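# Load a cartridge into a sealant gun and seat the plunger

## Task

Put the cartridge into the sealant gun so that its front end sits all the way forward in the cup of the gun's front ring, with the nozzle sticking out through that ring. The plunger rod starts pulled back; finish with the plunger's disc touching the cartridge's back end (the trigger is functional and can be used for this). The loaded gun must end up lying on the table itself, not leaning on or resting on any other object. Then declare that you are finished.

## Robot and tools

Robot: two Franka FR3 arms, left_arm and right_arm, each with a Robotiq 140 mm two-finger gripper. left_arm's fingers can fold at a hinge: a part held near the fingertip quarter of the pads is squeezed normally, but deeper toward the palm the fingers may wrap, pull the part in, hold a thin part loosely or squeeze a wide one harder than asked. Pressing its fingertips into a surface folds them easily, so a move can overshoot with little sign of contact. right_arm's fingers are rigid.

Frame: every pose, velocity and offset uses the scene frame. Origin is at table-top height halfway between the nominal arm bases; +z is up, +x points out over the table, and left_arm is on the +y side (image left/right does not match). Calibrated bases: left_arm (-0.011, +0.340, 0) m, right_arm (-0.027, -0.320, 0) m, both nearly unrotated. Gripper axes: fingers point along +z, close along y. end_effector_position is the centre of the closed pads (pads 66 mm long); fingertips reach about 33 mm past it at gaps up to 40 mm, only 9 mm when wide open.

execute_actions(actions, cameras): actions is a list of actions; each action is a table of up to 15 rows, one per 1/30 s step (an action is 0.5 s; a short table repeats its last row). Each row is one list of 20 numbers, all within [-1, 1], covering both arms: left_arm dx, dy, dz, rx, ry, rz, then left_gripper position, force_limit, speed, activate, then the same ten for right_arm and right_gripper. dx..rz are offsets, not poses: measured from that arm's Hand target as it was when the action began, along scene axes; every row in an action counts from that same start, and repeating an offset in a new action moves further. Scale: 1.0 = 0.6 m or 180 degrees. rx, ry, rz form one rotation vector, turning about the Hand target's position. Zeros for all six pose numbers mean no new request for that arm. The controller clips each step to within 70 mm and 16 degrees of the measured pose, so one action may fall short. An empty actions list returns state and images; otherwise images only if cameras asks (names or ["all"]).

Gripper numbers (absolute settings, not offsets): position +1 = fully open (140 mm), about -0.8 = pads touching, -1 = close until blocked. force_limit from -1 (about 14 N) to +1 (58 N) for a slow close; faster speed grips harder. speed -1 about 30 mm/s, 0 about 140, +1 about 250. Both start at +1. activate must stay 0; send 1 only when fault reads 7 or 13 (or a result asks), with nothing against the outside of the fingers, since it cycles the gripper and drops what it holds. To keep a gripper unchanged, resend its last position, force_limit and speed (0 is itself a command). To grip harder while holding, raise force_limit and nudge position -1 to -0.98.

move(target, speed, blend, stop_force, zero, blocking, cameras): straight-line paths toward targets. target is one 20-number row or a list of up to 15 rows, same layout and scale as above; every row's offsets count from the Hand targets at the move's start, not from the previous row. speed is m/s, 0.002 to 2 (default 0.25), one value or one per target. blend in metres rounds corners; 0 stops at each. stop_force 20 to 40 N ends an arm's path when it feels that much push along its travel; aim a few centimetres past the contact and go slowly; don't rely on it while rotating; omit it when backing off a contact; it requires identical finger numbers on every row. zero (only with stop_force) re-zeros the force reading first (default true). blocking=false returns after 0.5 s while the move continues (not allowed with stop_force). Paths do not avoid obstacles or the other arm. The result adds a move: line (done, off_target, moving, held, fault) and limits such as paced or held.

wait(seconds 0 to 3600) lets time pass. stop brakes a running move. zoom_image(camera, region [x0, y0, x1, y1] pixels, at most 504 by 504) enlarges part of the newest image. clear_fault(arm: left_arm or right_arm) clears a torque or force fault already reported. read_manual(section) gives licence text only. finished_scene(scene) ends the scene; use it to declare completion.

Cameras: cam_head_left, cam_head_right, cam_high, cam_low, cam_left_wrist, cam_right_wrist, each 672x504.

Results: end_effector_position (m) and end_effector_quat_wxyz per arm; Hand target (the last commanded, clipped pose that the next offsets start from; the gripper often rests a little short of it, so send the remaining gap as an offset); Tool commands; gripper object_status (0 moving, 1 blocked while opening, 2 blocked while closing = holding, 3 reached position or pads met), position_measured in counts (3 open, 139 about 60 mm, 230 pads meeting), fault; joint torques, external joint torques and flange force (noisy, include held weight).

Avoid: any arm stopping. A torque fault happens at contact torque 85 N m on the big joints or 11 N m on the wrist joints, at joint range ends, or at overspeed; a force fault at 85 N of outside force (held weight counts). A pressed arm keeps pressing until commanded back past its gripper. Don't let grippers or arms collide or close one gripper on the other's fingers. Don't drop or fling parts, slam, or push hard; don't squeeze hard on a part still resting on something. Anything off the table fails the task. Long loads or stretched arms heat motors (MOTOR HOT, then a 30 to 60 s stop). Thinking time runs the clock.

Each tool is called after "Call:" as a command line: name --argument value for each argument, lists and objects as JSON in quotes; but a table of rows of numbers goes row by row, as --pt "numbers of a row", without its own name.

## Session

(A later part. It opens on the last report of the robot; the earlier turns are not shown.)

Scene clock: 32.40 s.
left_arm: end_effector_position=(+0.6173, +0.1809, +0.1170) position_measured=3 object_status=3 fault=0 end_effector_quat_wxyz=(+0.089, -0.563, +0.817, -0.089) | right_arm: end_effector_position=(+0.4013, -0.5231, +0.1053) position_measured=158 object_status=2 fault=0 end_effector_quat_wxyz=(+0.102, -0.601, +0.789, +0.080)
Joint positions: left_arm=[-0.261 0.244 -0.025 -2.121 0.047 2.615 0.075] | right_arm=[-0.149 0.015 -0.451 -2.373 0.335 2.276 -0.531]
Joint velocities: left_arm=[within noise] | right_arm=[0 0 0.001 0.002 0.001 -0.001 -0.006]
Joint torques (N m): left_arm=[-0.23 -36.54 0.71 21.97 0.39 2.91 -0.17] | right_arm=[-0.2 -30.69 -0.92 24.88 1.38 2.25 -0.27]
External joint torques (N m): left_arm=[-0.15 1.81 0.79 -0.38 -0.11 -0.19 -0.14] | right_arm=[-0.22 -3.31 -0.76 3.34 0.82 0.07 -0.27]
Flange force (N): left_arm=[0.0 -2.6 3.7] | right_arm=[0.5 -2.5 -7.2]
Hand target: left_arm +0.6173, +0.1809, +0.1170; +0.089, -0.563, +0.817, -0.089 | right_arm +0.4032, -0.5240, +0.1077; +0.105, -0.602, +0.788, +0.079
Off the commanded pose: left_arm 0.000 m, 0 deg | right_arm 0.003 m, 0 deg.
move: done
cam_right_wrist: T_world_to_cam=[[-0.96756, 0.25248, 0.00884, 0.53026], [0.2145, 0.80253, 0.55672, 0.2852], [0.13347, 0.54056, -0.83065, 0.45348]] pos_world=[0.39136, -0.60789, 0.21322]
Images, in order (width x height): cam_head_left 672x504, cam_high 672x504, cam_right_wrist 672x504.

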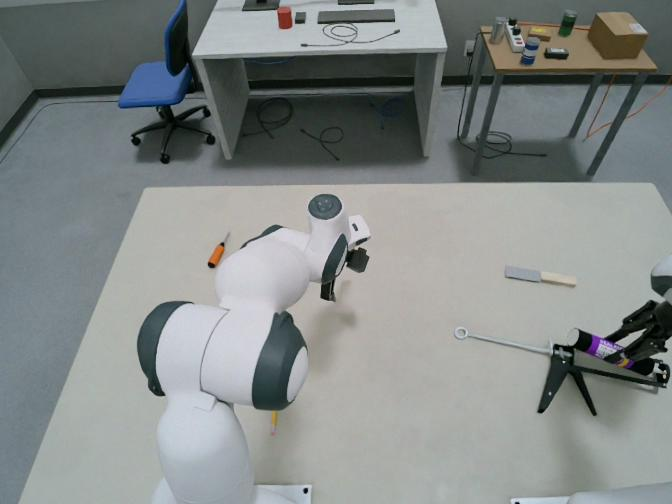

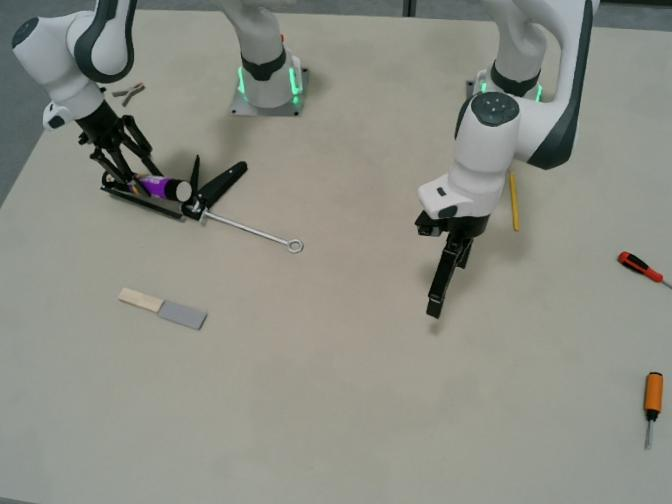

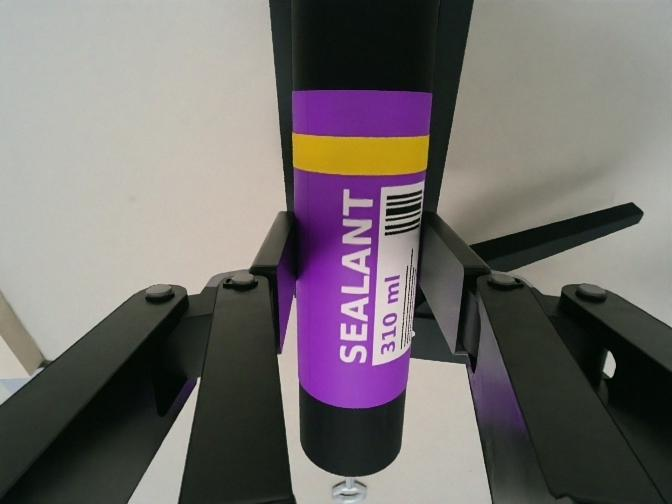

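Call:
move --target '[0,0,0,0,0,0,1,1,1,0,-0.0163,-0.049,-0.0167,0,0,0,-1,0,-1,0]' --cameras '["cam_high","cam_head_left","cam_right_wrist"]' --speed 0.06

Call:
zoom_image --camera "cam_high" --region '[85, 140, 215, 230]'

Call:
zoom_image --camera "cam_head_left" --region '[540, 310, 672, 410]'

Scene clock: 34.37 s.
left_arm: end_effector_position=(+0.6173, +0.1809, +0.1170) position_measured=3 object_status=3 fault=0 end_effector_quat_wxyz=(+0.089, -0.563, +0.817, -0.089) | right_arm: end_effector_position=(+0.3912, -0.5526, +0.0953) position_measured=158 object_status=2 fault=0 end_effector_quat_wxyz=(+0.102, -0.600, +0.789, +0.080)
Joint positions: left_arm=[-0.261 0.244 -0.025 -2.121 0.047 2.615 0.075] | right_arm=[-0.186 0.063 -0.476 -2.344 0.356 2.27 -0.608]
Joint velocities: left_arm=[within noise] | right_arm=[0 -0.001 0 0 0.001 -0.001 -0.005]
Joint torques (N m): left_arm=[-0.25 -36.52 0.69 22.01 0.39 2.91 -0.19] | right_arm=[-0.26 -31.89 -1.32 24.55 1.39 2.25 -0.21]
External joint torques (N m): left_arm=[-0.15 1.87 0.78 -0.42 -0.11 -0.21 -0.16] | right_arm=[-0.31 -3.33 -0.55 3.07 0.83 0.09 -0.2]
Flange force (N): left_arm=[0.1 -2.7 3.8] | right_arm=[0.1 -1.7 -6.9]
Hand target: left_arm +0.6173, +0.1809, +0.1170; +0.089, -0.563, +0.817, -0.089 | right_arm +0.3934, -0.5534, +0.0976; +0.105, -0.602, +0.788, +0.079
Off the commanded pose: left_arm 0.000 m, 0 deg | right_arm 0.003 m, 1 deg.
move: done
cam_right_wrist: T_world_to_cam=[[-0.96722, 0.25376, 0.00956, 0.52861], [0.21592, 0.802, 0.55693, 0.31591], [0.13366, 0.54073, -0.83051, 0.4625]] pos_world=[0.38126, -0.63759, 0.20311]
Images, in order (width x height): cam_head_left 672x504, cam_high 672x504, cam_right_wrist 672x504.

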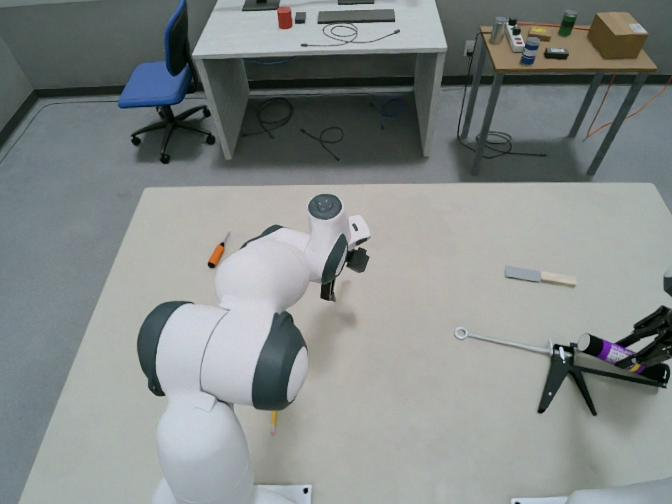

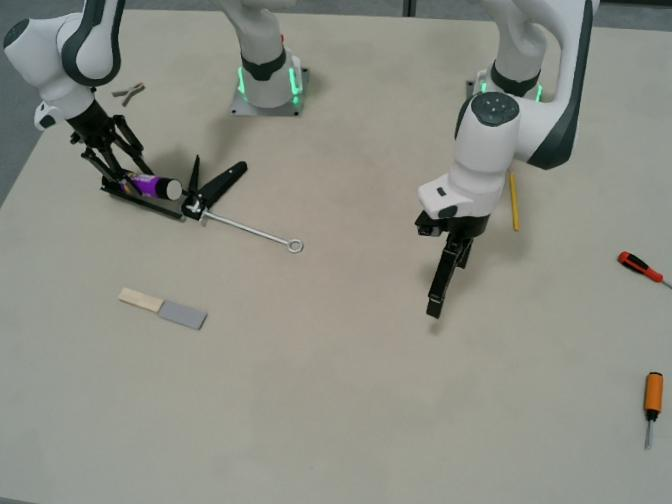

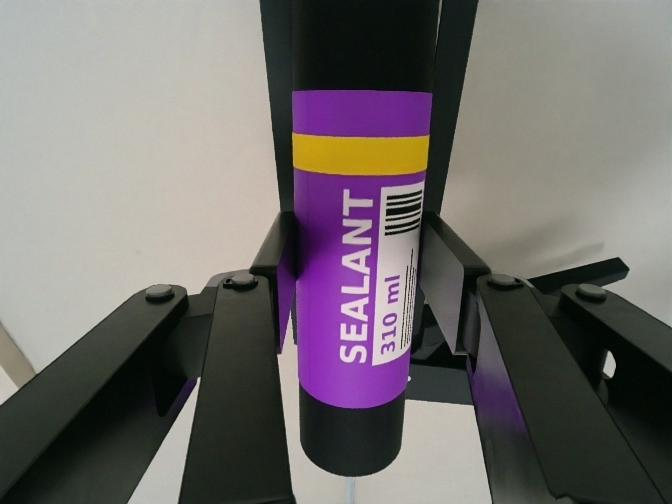

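Scaled by 3.877 from the camera's image (finer frame: 960x720).

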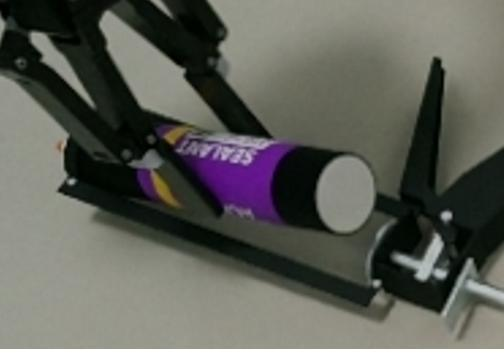

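Scaled by 3.818 from the camera's image (finer frame: 960x720).

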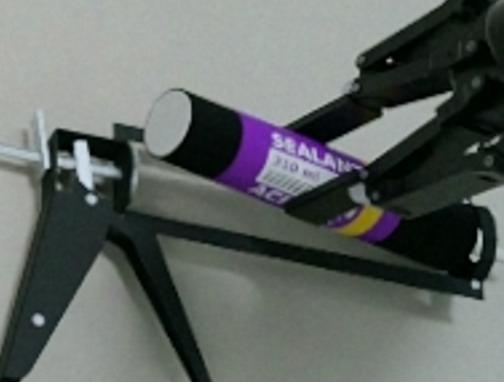

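Call:
move --target '[0,0,0,0,0,0,1,1,1,0,-0.002,-0.0072,-0.0255,-0.0375,0.0105,0,-1,0,-1,0]' --cameras '["cam_high","cam_head_left","cam_right_wrist"]' --speed 0.05

Call:
zoom_image --camera "cam_high" --region '[85, 140, 215, 230]'

Call:
zoom_image --camera "cam_head_left" --region '[540, 310, 672, 410]'

Scene clock: 37.57 s.
left_arm: end_effector_position=(+0.6173, +0.1809, +0.1170) position_measured=3 object_status=3 fault=0 end_effector_quat_wxyz=(+0.089, -0.563, +0.817, -0.089) | right_arm: end_effector_position=(+0.3884, -0.5559, +0.0787) position_measured=158 object_status=2 fault=0 end_effector_quat_wxyz=(+0.055, -0.607, +0.791, +0.048)
Joint positions: left_arm=[-0.261 0.244 -0.025 -2.121 0.047 2.615 0.075] | right_arm=[-0.139 0.059 -0.471 -2.398 0.236 2.383 -0.494]
Joint velocities: left_arm=[within noise] | right_arm=[0 -0.001 0 0 0 0.001 0.006]
Joint torques (N m): left_arm=[-0.21 -36.51 0.71 21.97 0.39 2.9 -0.18] | right_arm=[0.66 -32.03 -1.38 23.15 0.15 3 0.24]
External joint torques (N m): left_arm=[-0.23 1.75 0.68 -0.37 -0.11 -0.2 -0.15] | right_arm=[0.66 -4.07 -0.63 2.22 -0.32 0.59 0.24]
Flange force (N): left_arm=[0.2 -2.6 3.5] | right_arm=[-4.0 5.3 -9.8]
Hand target: left_arm +0.6173, +0.1809, +0.1170; +0.089, -0.563, +0.817, -0.089 | right_arm +0.3922, -0.5578, +0.0823; +0.056, -0.606, +0.793, +0.042
Off the commanded pose: left_arm 0.000 m, 0 deg | right_arm 0.006 m, 1 deg.
move: off_target (right_arm)
cam_right_wrist: T_world_to_cam=[[-0.96926, 0.24552, 0.0157, 0.5226], [0.22521, 0.85978, 0.45831, 0.36456], [0.09903, 0.44776, -0.88865, 0.41721]] pos_world=[0.38312, -0.62856, 0.19547]
Images, in order (width x height): cam_head_left 672x504, cam_high 672x504, cam_right_wrist 672x504.

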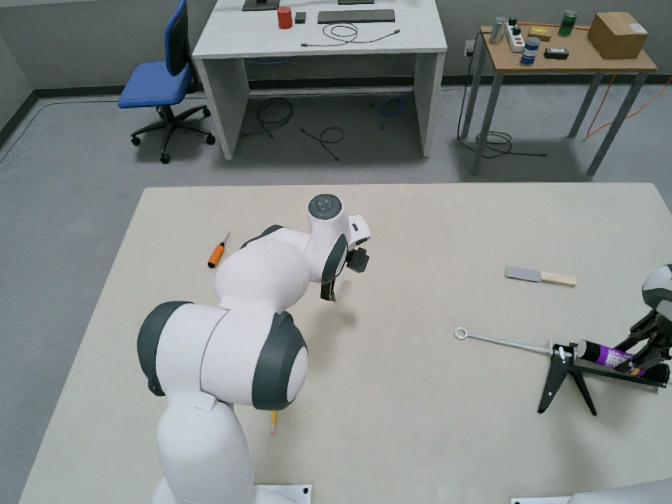

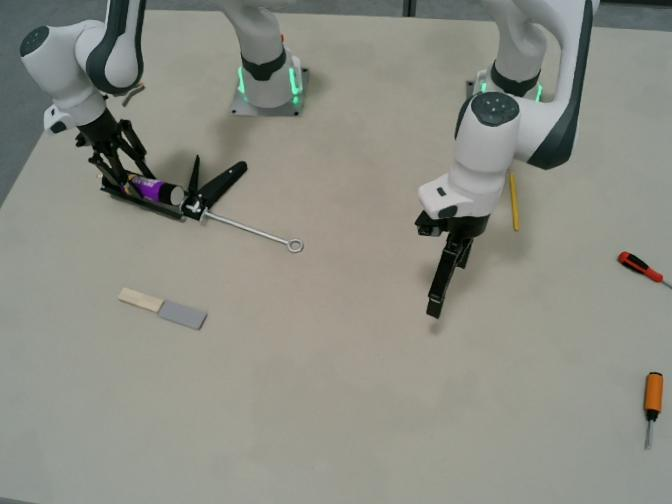

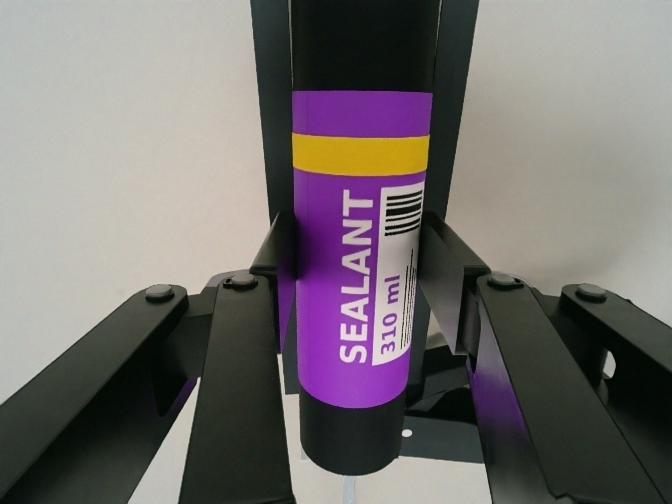

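Scaled by 3.877 from the camera's image (finer frame: 960x720).

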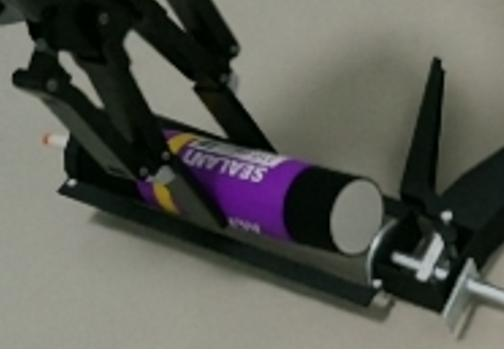

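Scaled by 3.818 from the camera's image (finer frame: 960x720).

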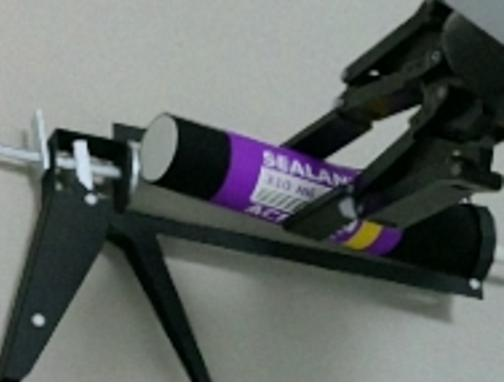

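Call:
move --target '[0,0,0,0,0,0,1,1,1,0,0.0005,-0.0045,-0.0165,-0.0214,0.006,0,-1,0,-1,0]' --cameras '["cam_high","cam_head_left","cam_right_wrist"]' --speed 0.03

Call:
zoom_image --camera "cam_high" --region '[85, 140, 215, 230]'

Call:
zoom_image --camera "cam_head_left" --region '[540, 310, 672, 410]'

Scene clock: 40.40 s.
left_arm: end_effector_position=(+0.6173, +0.1809, +0.1170) position_measured=3 object_status=3 fault=0 end_effector_quat_wxyz=(+0.089, -0.563, +0.817, -0.089) | right_arm: end_effector_position=(+0.3893, -0.5572, +0.0703) position_measured=158 object_status=2 fault=0 end_effector_quat_wxyz=(+0.028, -0.609, +0.792, +0.027)
Joint positions: left_arm=[-0.261 0.244 -0.025 -2.121 0.047 2.615 0.075] | right_arm=[-0.108 0.063 -0.47 -2.424 0.156 2.444 -0.408]
Joint velocities: left_arm=[within noise] | right_arm=[0.001 0.001 0 -0.001 0 0.002 0.004]
Joint torques (N m): left_arm=[-0.28 -36.53 0.71 22.04 0.4 2.9 -0.18] | right_arm=[-0.01 -30.89 -2.04 23.18 -0.16 3.41 0.2]
External joint torques (N m): left_arm=[-0.37 2.03 0.63 -0.5 -0.1 -0.24 -0.15] | right_arm=[0.03 -2.99 -1.21 2.5 -0.61 0.87 0.2]
Flange force (N): left_arm=[0.4 -2.8 4.0] | right_arm=[-0.8 2.6 -8.1]
Hand target: left_arm +0.6173, +0.1809, +0.1170; +0.089, -0.563, +0.817, -0.089 | right_arm +0.3925, -0.5605, +0.0724; +0.028, -0.607, +0.794, +0.021
Off the commanded pose: left_arm 0.000 m, 0 deg | right_arm 0.005 m, 1 deg.
move: off_target (right_arm)
cam_right_wrist: T_world_to_cam=[[-0.96937, 0.24507, 0.01616, 0.52361], [0.23118, 0.88826, 0.39692, 0.3872], [0.08291, 0.38849, -0.91771, 0.38553]] pos_world=[0.3861, -0.62203, 0.19166]
Images, in order (width x height): cam_head_left 672x504, cam_high 672x504, cam_right_wrist 672x504.

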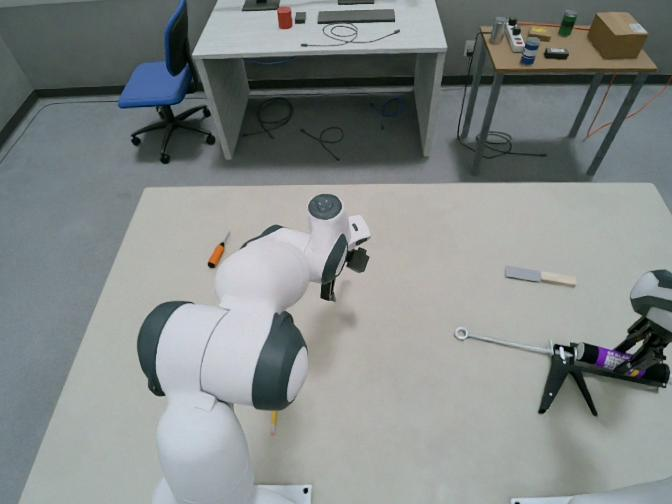

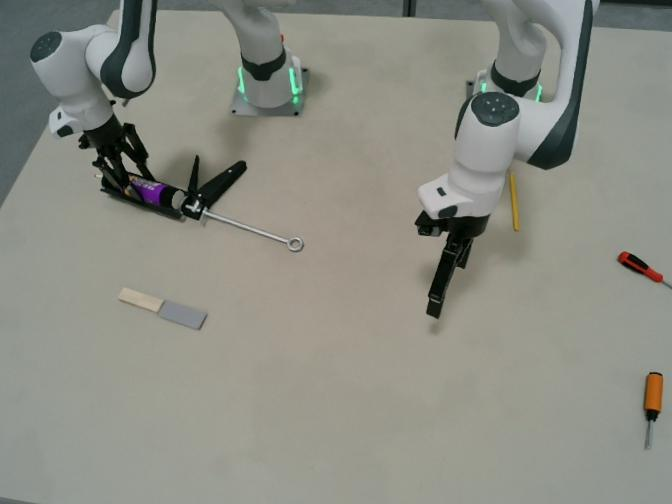

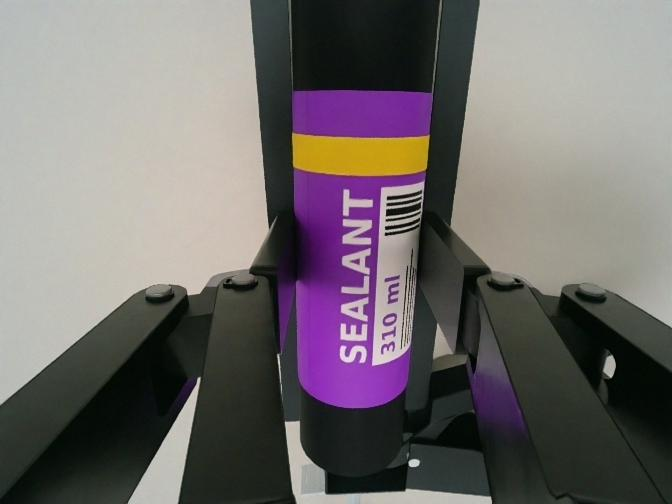

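Scaled by 3.877 from the camera's image (finer frame: 960x720).

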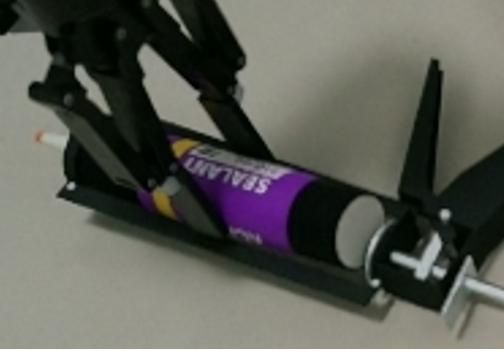

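Scaled by 3.818 from the camera's image (finer frame: 960x720).

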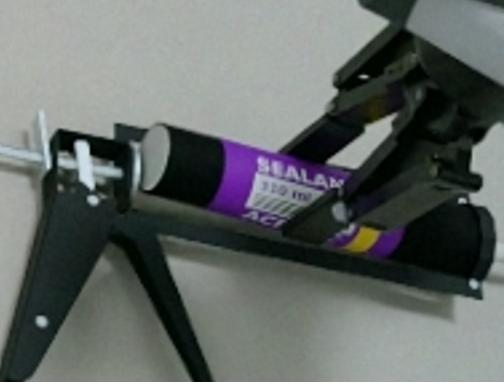

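Call:
move --target '[0,0,0,0,0,0,1,1,1,0,0,-0.006,-0.007,-0.008,0.0022,0,-1,0,-1,0]' --cameras '["cam_high","cam_head_left","cam_right_wrist"]' --speed 0.03

Call:
zoom_image --camera "cam_high" --region '[85, 140, 215, 230]'

Call:
zoom_image --camera "cam_head_left" --region '[540, 310, 672, 410]'

Scene clock: 41.97 s.
left_arm: end_effector_position=(+0.6173, +0.1809, +0.1170) position_measured=3 object_status=3 fault=0 end_effector_quat_wxyz=(+0.089, -0.563, +0.817, -0.089) | right_arm: end_effector_position=(+0.3892, -0.5607, +0.0660) position_measured=158 object_status=2 fault=0 end_effector_quat_wxyz=(+0.017, -0.609, +0.793, +0.019)
Joint positions: left_arm=[-0.261 0.244 -0.025 -2.121 0.047 2.615 0.075] | right_arm=[-0.102 0.073 -0.47 -2.429 0.127 2.467 -0.38]
Joint velocities: left_arm=[within noise] | right_arm=[0.001 0 -0.001 0.001 0.001 0.002 0.006]
Joint torques (N m): left_arm=[-0.28 -36.59 0.65 21.99 0.39 2.91 -0.12] | right_arm=[-0.01 -30.96 -2.26 23.04 -0.19 3.45 0.21]
External joint torques (N m): left_arm=[-0.31 1.81 0.62 -0.42 -0.11 -0.21 -0.1] | right_arm=[0.02 -2.97 -1.31 2.51 -0.63 0.88 0.21]
Flange force (N): left_arm=[0.2 -2.5 3.6] | right_arm=[-0.5 2.6 -8.2]
Hand target: left_arm +0.6173, +0.1809, +0.1170; +0.089, -0.563, +0.817, -0.089 | right_arm +0.3925, -0.5641, +0.0682; +0.018, -0.607, +0.794, +0.013
Off the commanded pose: left_arm 0.000 m, 0 deg | right_arm 0.005 m, 1 deg.
move: off_target (right_arm)
cam_right_wrist: T_world_to_cam=[[-0.96929, 0.2453, 0.01717, 0.5245], [0.23386, 0.89801, 0.37268, 0.398], [0.076, 0.36525, -0.9278, 0.37328]] pos_world=[0.38694, -0.62241, 0.189]
Images, in order (width x height): cam_head_left 672x504, cam_high 672x504, cam_right_wrist 672x504.

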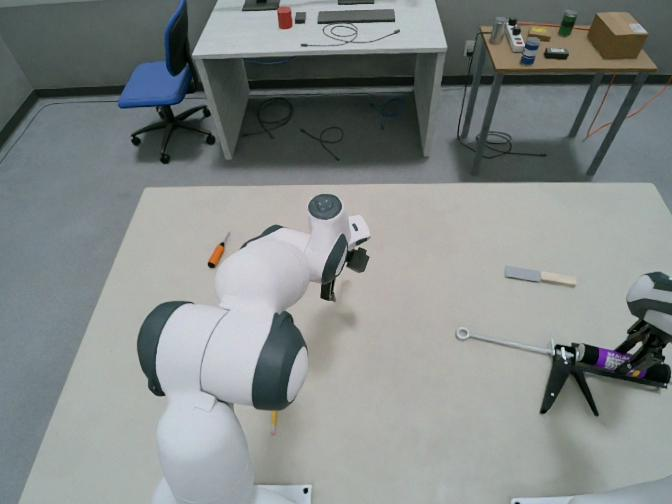

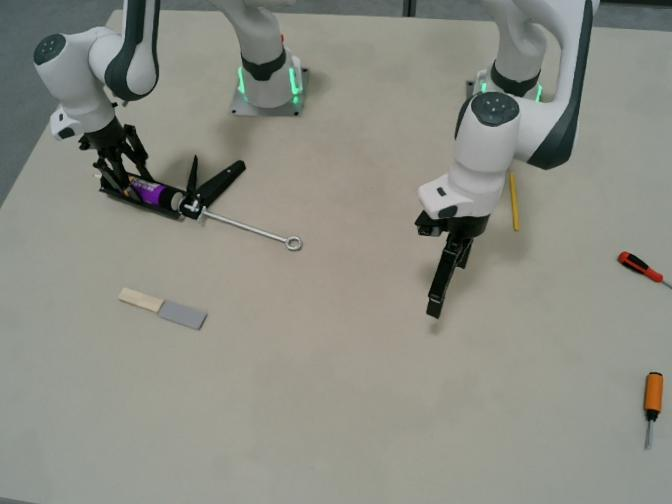

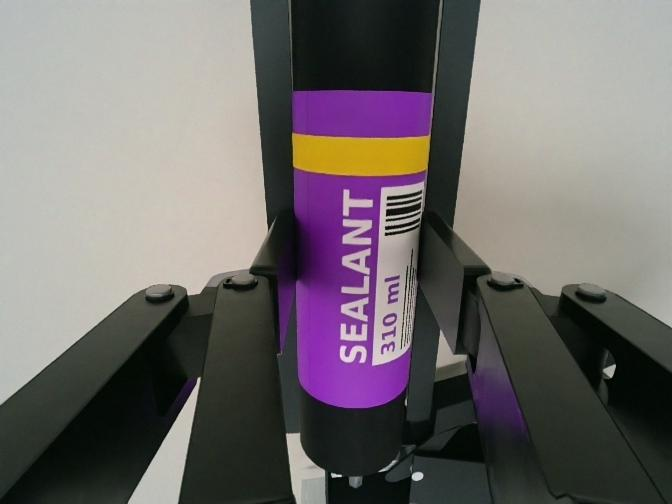

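Scaled by 3.877 from the camera's image (finer frame: 960x720).

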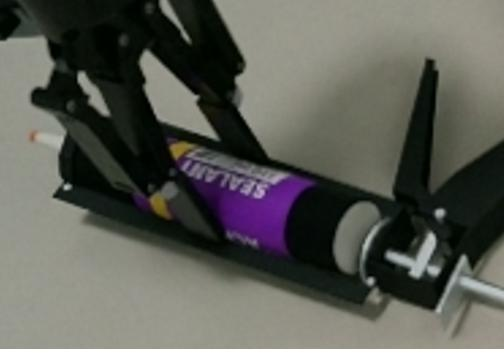

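Scaled by 3.818 from the camera's image (finer frame: 960x720).

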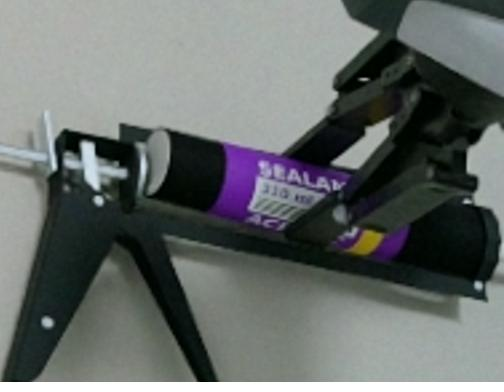

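Call:
move --target '[0,0,0,0,0,0,1,1,1,0,0.0009,0.0032,-0.005,0,0,0,-1,0,-1,0]' --cameras '["cam_high","cam_head_left","cam_right_wrist"]' --speed 0.03

Call:
zoom_image --camera "cam_high" --region '[85, 140, 215, 230]'

Call:
zoom_image --camera "cam_head_left" --region '[540, 310, 672, 410]'

Scene clock: 46.57 s.
left_arm: end_effector_position=(+0.6173, +0.1809, +0.1170) position_measured=3 object_status=3 fault=0 end_effector_quat_wxyz=(+0.089, -0.563, +0.817, -0.089) | right_arm: end_effector_position=(+0.3890, -0.5611, +0.0633) position_measured=158 object_status=2 fault=0 end_effector_quat_wxyz=(+0.016, -0.609, +0.793, +0.018)
Joint positions: left_arm=[-0.261 0.244 -0.025 -2.121 0.047 2.615 0.075] | right_arm=[-0.101 0.078 -0.47 -2.431 0.127 2.476 -0.378]
Joint torques (N m): left_arm=[-0.27 -36.52 0.71 22.02 0.38 2.91 -0.1] | right_arm=[0.47 -30.97 -1.37 22.79 0.5 3.25 0.17]
External joint torques (N m): left_arm=[-0.23 1.87 0.75 -0.41 -0.12 -0.21 -0.08] | right_arm=[0.48 -2.99 -0.38 2.48 0.06 0.7 0.17]
Flange force (N): left_arm=[0.0 -2.7 3.8] | right_arm=[-1.2 0.8 -6.9]
Hand target: left_arm +0.6173, +0.1809, +0.1170; +0.089, -0.563, +0.817, -0.089 | right_arm +0.3930, -0.5621, +0.0652; +0.018, -0.607, +0.794, +0.013
Off the commanded pose: left_arm 0.000 m, 0 deg | right_arm 0.005 m, 1 deg.
move: off_target (right_arm)
cam_right_wrist: T_world_to_cam=[[-0.969, 0.2465, 0.01692, 0.52502], [0.23516, 0.8991, 0.36922, 0.39983], [0.0758, 0.36175, -0.92919, 0.36915]] pos_world=[0.38674, -0.62244, 0.1865]
Images, in order (width x height): cam_head_left 672x504, cam_high 672x504, cam_right_wrist 672x504.

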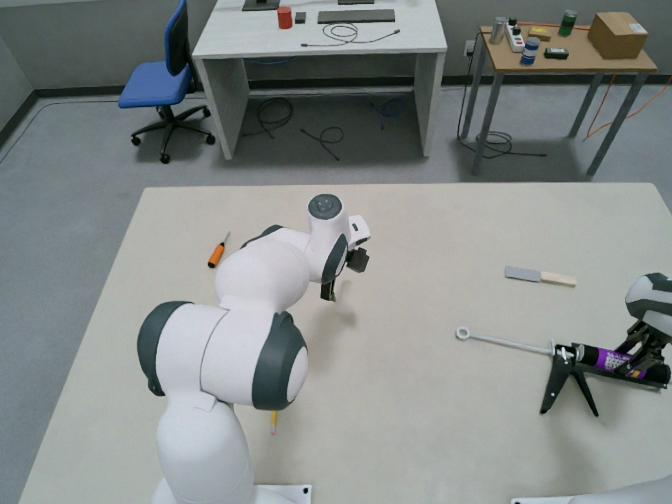

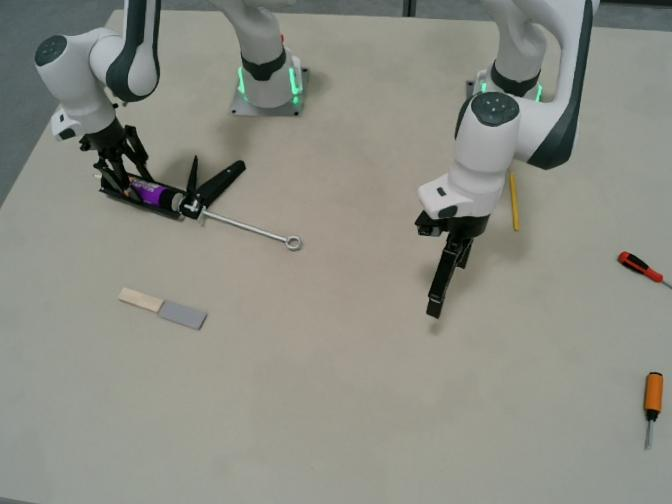

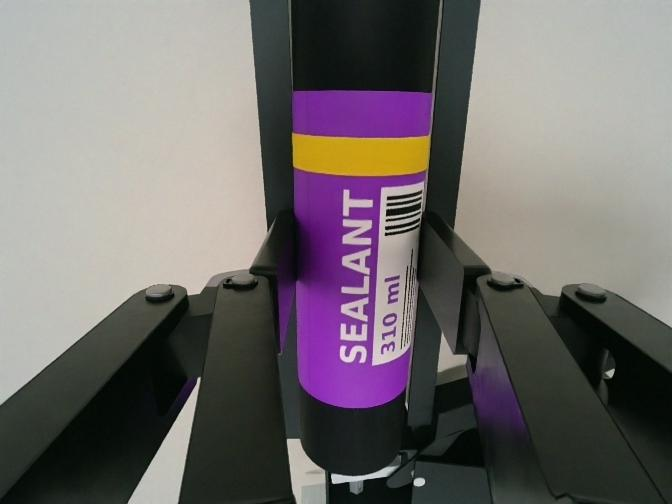

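Scaled by 3.877 from the camera's image (finer frame: 960x720).

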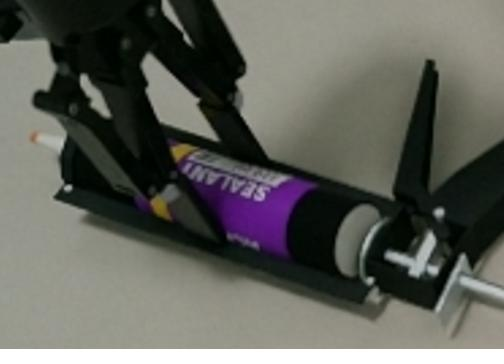

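Scaled by 3.818 from the camera's image (finer frame: 960x720).

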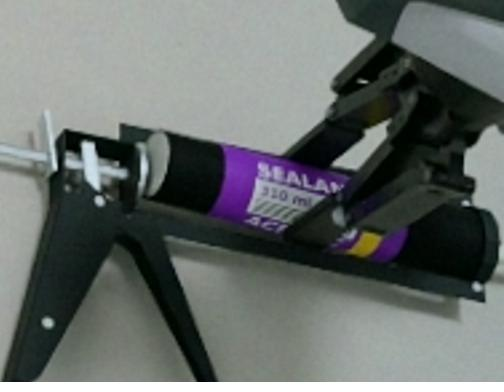

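Call:
move --target '[0,0,0,0,0,0,1,1,1,0,0,0,-0.006,-0.0128,0.0036,0,-1,0,-1,0]' --cameras '["cam_high","cam_head_left","cam_right_wrist"]' --speed 0.03

Call:
zoom_image --camera "cam_high" --region '[85, 140, 215, 230]'

Call:
zoom_image --camera "cam_head_left" --region '[540, 310, 672, 410]'

Scene clock: 48.83 s.
left_arm: end_effector_position=(+0.6173, +0.1809, +0.1170) position_measured=3 object_status=3 fault=0 end_effector_quat_wxyz=(+0.089, -0.563, +0.817, -0.089) | right_arm: end_effector_position=(+0.3900, -0.5595, +0.0601) position_measured=158 object_status=2 fault=0 end_effector_quat_wxyz=(+0.001, -0.611, +0.791, +0.006)
Joint positions: left_arm=[-0.261 0.244 -0.025 -2.121 0.047 2.615 0.075] | right_arm=[-0.08 0.078 -0.47 -2.446 0.069 2.504 -0.319]
Joint velocities: left_arm=[within noise] | right_arm=[0 0.002 0 -0.001 -0.002 0 0.008]
Joint torques (N m): left_arm=[-0.25 -36.5 0.63 22 0.38 2.91 -0.16] | right_arm=[0.26 -30.17 -2.18 22.15 0.11 3.6 0.45]
External joint torques (N m): left_arm=[-0.36 1.99 0.53 -0.49 -0.11 -0.22 -0.14] | right_arm=[0.25 -2.31 -1.22 2.01 -0.34 1 0.45]
Flange force (N): left_arm=[0.4 -2.7 4.0] | right_arm=[-0.9 2.2 -5.8]
Hand target: left_arm +0.6173, +0.1809, +0.1170; +0.089, -0.563, +0.817, -0.089 | right_arm +0.3930, -0.5621, +0.0616; +0.001, -0.607, +0.795, +0.001
Off the commanded pose: left_arm 0.000 m, 0 deg | right_arm 0.004 m, 1 deg.
move: off_target (right_arm)
cam_right_wrist: T_world_to_cam=[[-0.97051, 0.24045, 0.01723, 0.52284], [0.23233, 0.91389, 0.33291, 0.41079], [0.0643, 0.32709, -0.9428, 0.35144]] pos_world=[0.38938, -0.61609, 0.18558]
Images, in order (width x height): cam_head_left 672x504, cam_high 672x504, cam_right_wrist 672x504.

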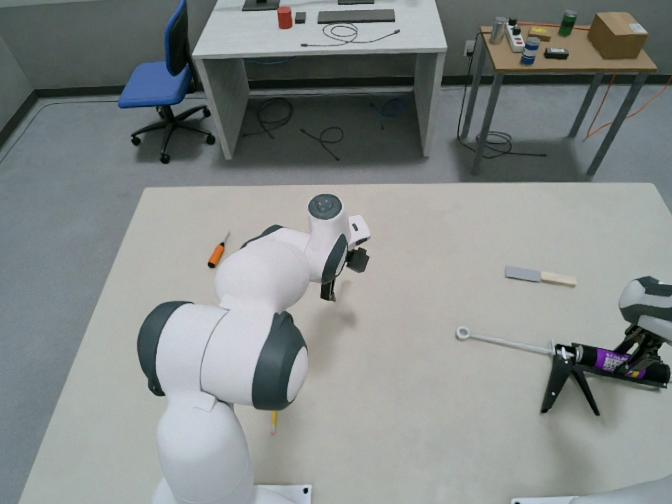

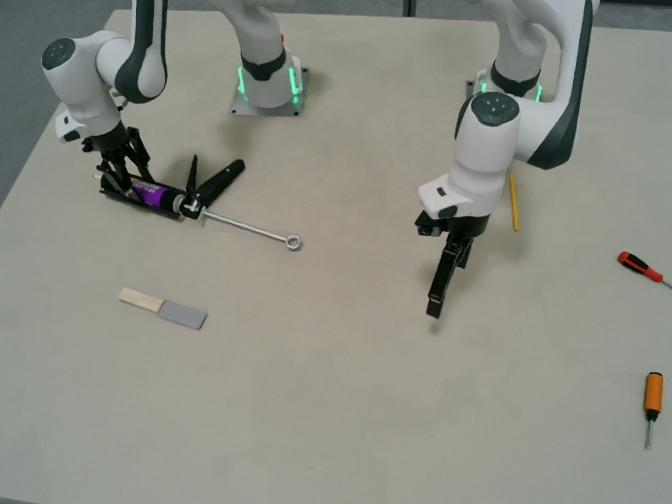

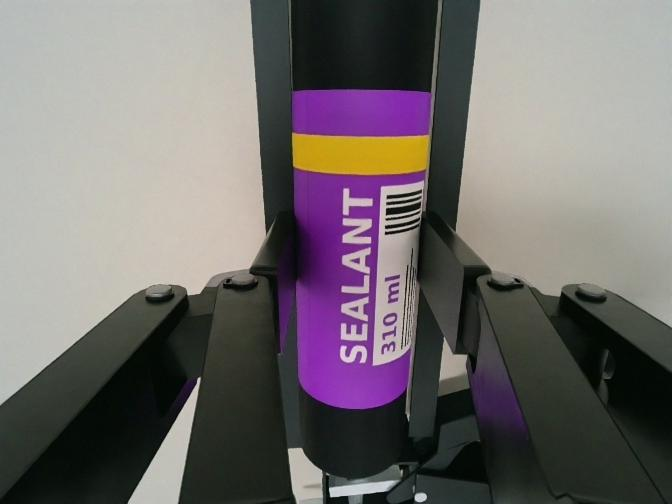

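Scaled by 3.877 from the camera's image (finer frame: 960x720).

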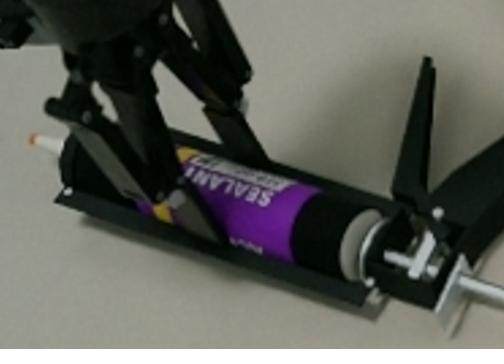

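Scaled by 3.818 from the camera's image (finer frame: 960x720).

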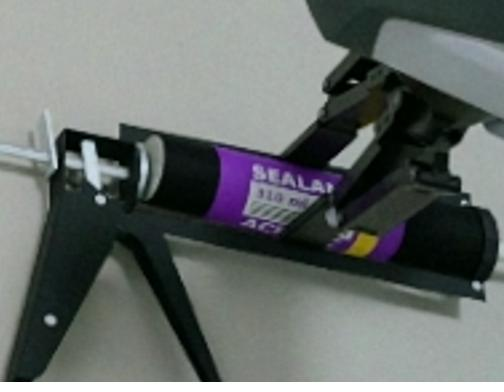

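Call:
move --target '[0,0,0,0,0,0,1,1,1,0,-0.0032,-0.0112,0,0,0,0,-1,0,-1,0]' --cameras '["cam_high","cam_head_left","cam_right_wrist"]' --speed 0.03

Call:
zoom_image --camera "cam_high" --region '[85, 140, 215, 230]'

Call:
zoom_image --camera "cam_head_left" --region '[540, 310, 672, 410]'

Scene clock: 49.90 s.
left_arm: end_effector_position=(+0.6173, +0.1809, +0.1170) position_measured=3 object_status=3 fault=0 end_effector_quat_wxyz=(+0.089, -0.563, +0.817, -0.089) | right_arm: end_effector_position=(+0.3894, -0.5643, +0.0605) position_measured=158 object_status=2 fault=0 end_effector_quat_wxyz=(+0.000, -0.608, +0.794, +0.005)
Joint positions: left_arm=[-0.261 0.244 -0.025 -2.121 0.047 2.615 0.075] | right_arm=[-0.084 0.082 -0.474 -2.441 0.069 2.504 -0.318]
Joint torques (N m): left_arm=[-0.26 -36.5 0.69 21.99 0.39 2.91 -0.13] | right_arm=[-1.25 -29.54 -2.83 22.98 0.2 3.38 -0.08]
External joint torques (N m): left_arm=[-0.3 1.94 0.65 -0.45 -0.1 -0.21 -0.1] | right_arm=[-1.21 -1.54 -1.76 2.82 -0.25 0.78 -0.08]
Flange force (N): left_arm=[0.2 -2.7 3.9] | right_arm=[4.0 -2.9 -3.8]
Hand target: left_arm +0.6173, +0.1809, +0.1170; +0.089, -0.563, +0.817, -0.089 | right_arm +0.3911, -0.5689, +0.0616; +0.001, -0.607, +0.795, +0.001
Off the commanded pose: left_arm 0.000 m, 0 deg | right_arm 0.005 m, 1 deg.
move: off_target (right_arm)
cam_right_wrist: T_world_to_cam=[[-0.96821, 0.24962, 0.01606, 0.52778], [0.24074, 0.91251, 0.33071, 0.41146], [0.0679, 0.32407, -0.94359, 0.3503]] pos_world=[0.38816, -0.62073, 0.18598]
Images, in order (width x height): cam_head_left 672x504, cam_high 672x504, cam_right_wrist 672x504.

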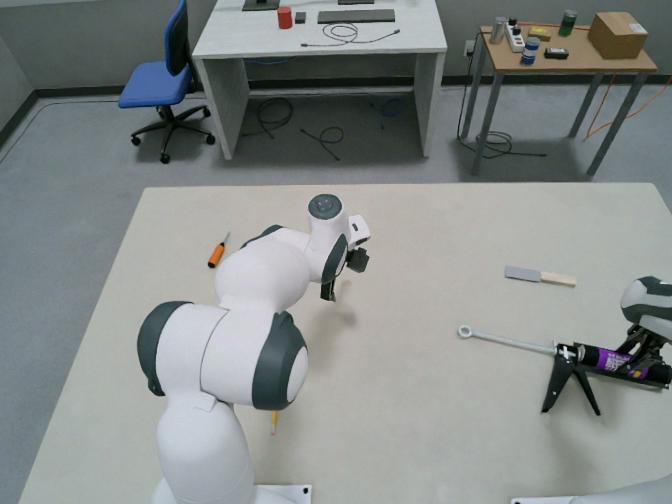

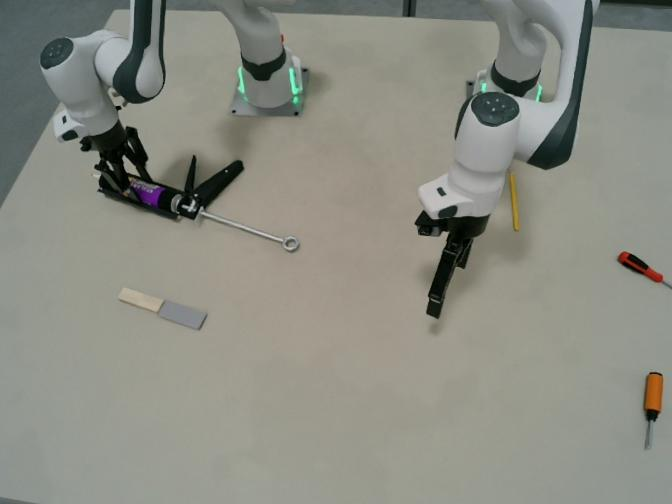

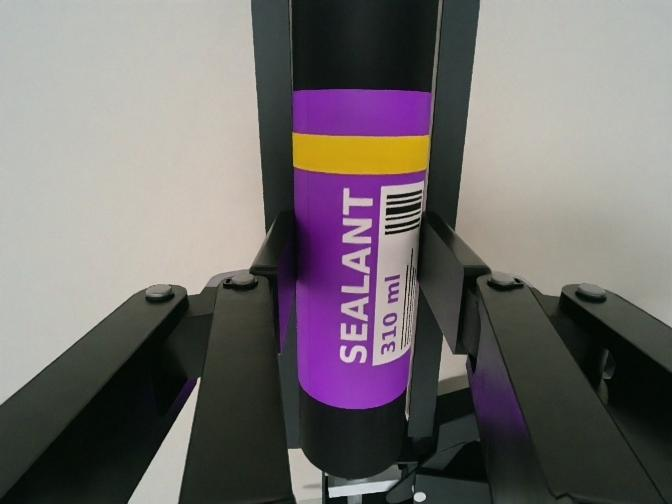

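Scaled by 3.877 from the camera's image (finer frame: 960x720).

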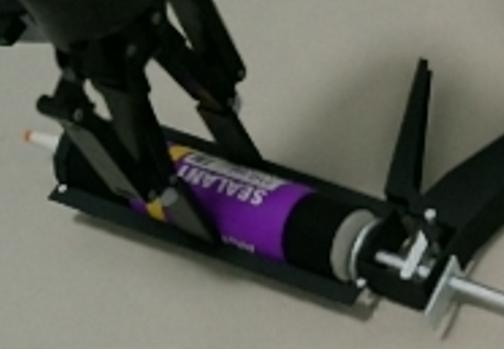

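Scaled by 3.818 from the camera's image (finer frame: 960x720).

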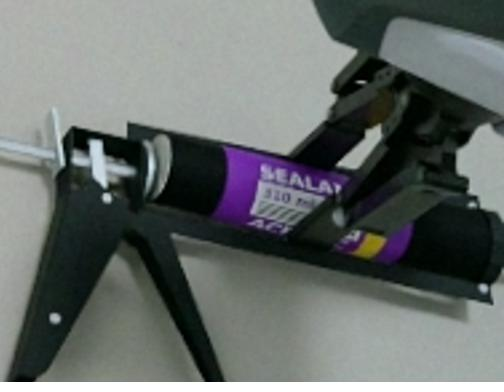

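Call:
move --pt "0 0 0 0 0 0 1 1 1 0 0.0022 0.012 0 0 0 0 -1 0 -1 0" --pt "0 0 0 0 0 0 1 1 1 0 0.0022 0.012 -0.007 0 0 0 -1 0 -1 0" --cameras '["cam_right_wrist","cam_high","cam_low"]' --speed 0.03

Call:
zoom_image --camera "cam_low" --region '[320, 230, 410, 300]'

Call:
zoom_image --camera "cam_high" --region '[85, 150, 145, 200]'

Scene clock: 52.13 s.
left_arm: end_effector_position=(+0.6173, +0.1809, +0.1170) position_measured=3 object_status=3 fault=0 end_effector_quat_wxyz=(+0.089, -0.563, +0.817, -0.089) | right_arm: end_effector_position=(+0.3902, -0.5637, +0.0595) position_measured=158 object_status=2 fault=0 end_effector_quat_wxyz=(+0.000, -0.608, +0.794, +0.002)
Joint positions: left_arm=[-0.261 0.244 -0.025 -2.121 0.047 2.615 0.075] | right_arm=[-0.082 0.081 -0.474 -2.447 0.067 2.515 -0.313]
Joint torques (N m): left_arm=[-0.23 -36.52 0.73 22 0.39 2.91 -0.14] | right_arm=[1.29 -27.04 0.17 20 1.55 3.68 0.26]
External joint torques (N m): left_arm=[-0.28 1.89 0.68 -0.4 -0.11 -0.2 -0.12] | right_arm=[1.35 0.91 1.25 -0.16 1.1 1.05 0.26]
Flange force (N): left_arm=[0.2 -2.8 3.8] | right_arm=[-2.2 -3.6 7.2]
Hand target: left_arm +0.6173, +0.1809, +0.1170; +0.089, -0.563, +0.817, -0.089 | right_arm +0.3924, -0.5617, +0.0574; +0.001, -0.607, +0.795, +0.001
Off the commanded pose: left_arm 0.000 m, 0 deg | right_arm 0.004 m, 0 deg.
move: off_target (right_arm)
cam_right_wrist: T_world_to_cam=[[-0.96834, 0.2494, 0.01077, 0.5287], [0.23906, 0.91402, 0.32776, 0.41258], [0.0719, 0.31996, -0.9447, 0.34532]] pos_world=[0.38849, -0.61946, 0.1853]
Images, in order (width x height): cam_high 672x504, cam_low 672x504, cam_right_wrist 672x504.

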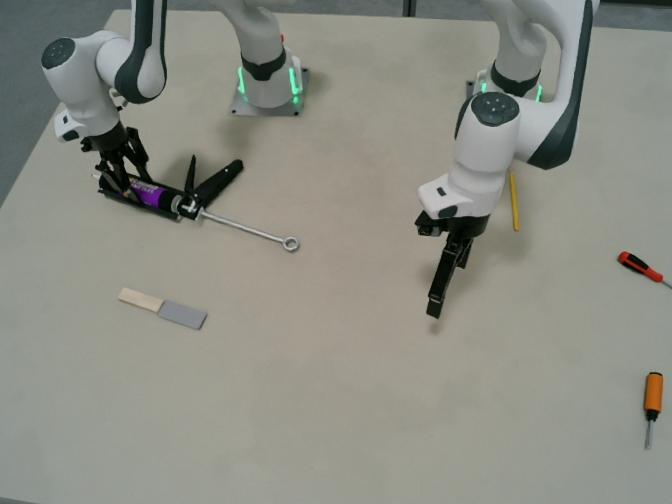

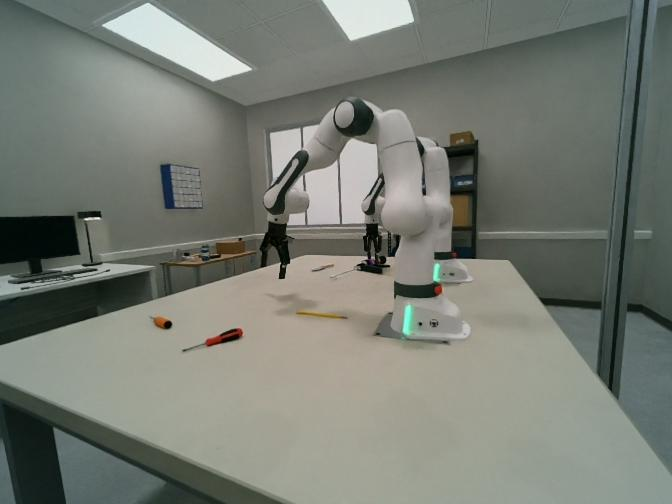

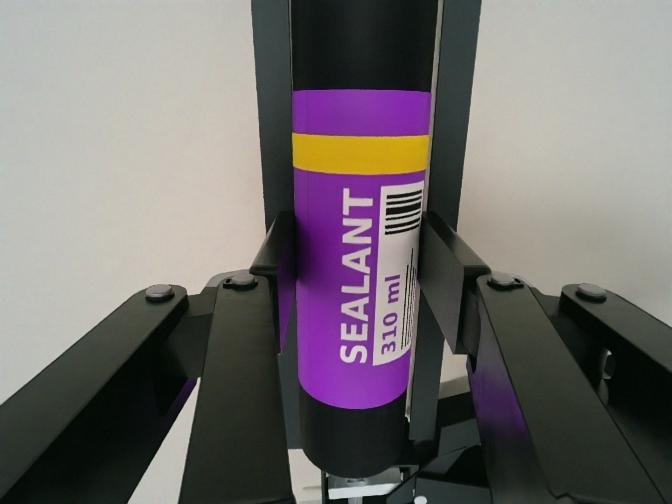

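Scaled by 5.600 from the camera's image (finer frame: 960x720).

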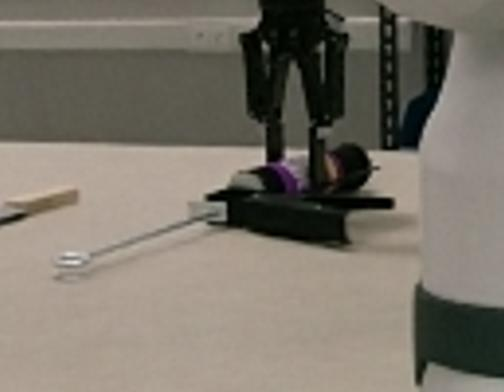

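Scaled by 8.400 from the camera's image (finer frame: 960x720).

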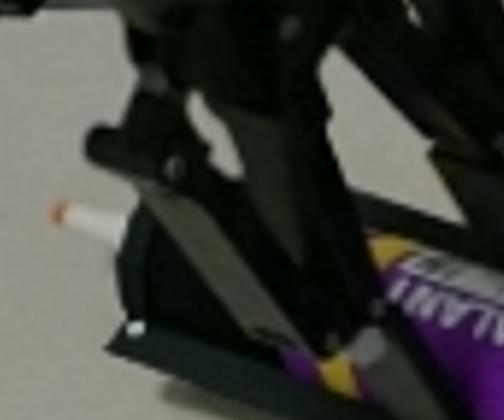

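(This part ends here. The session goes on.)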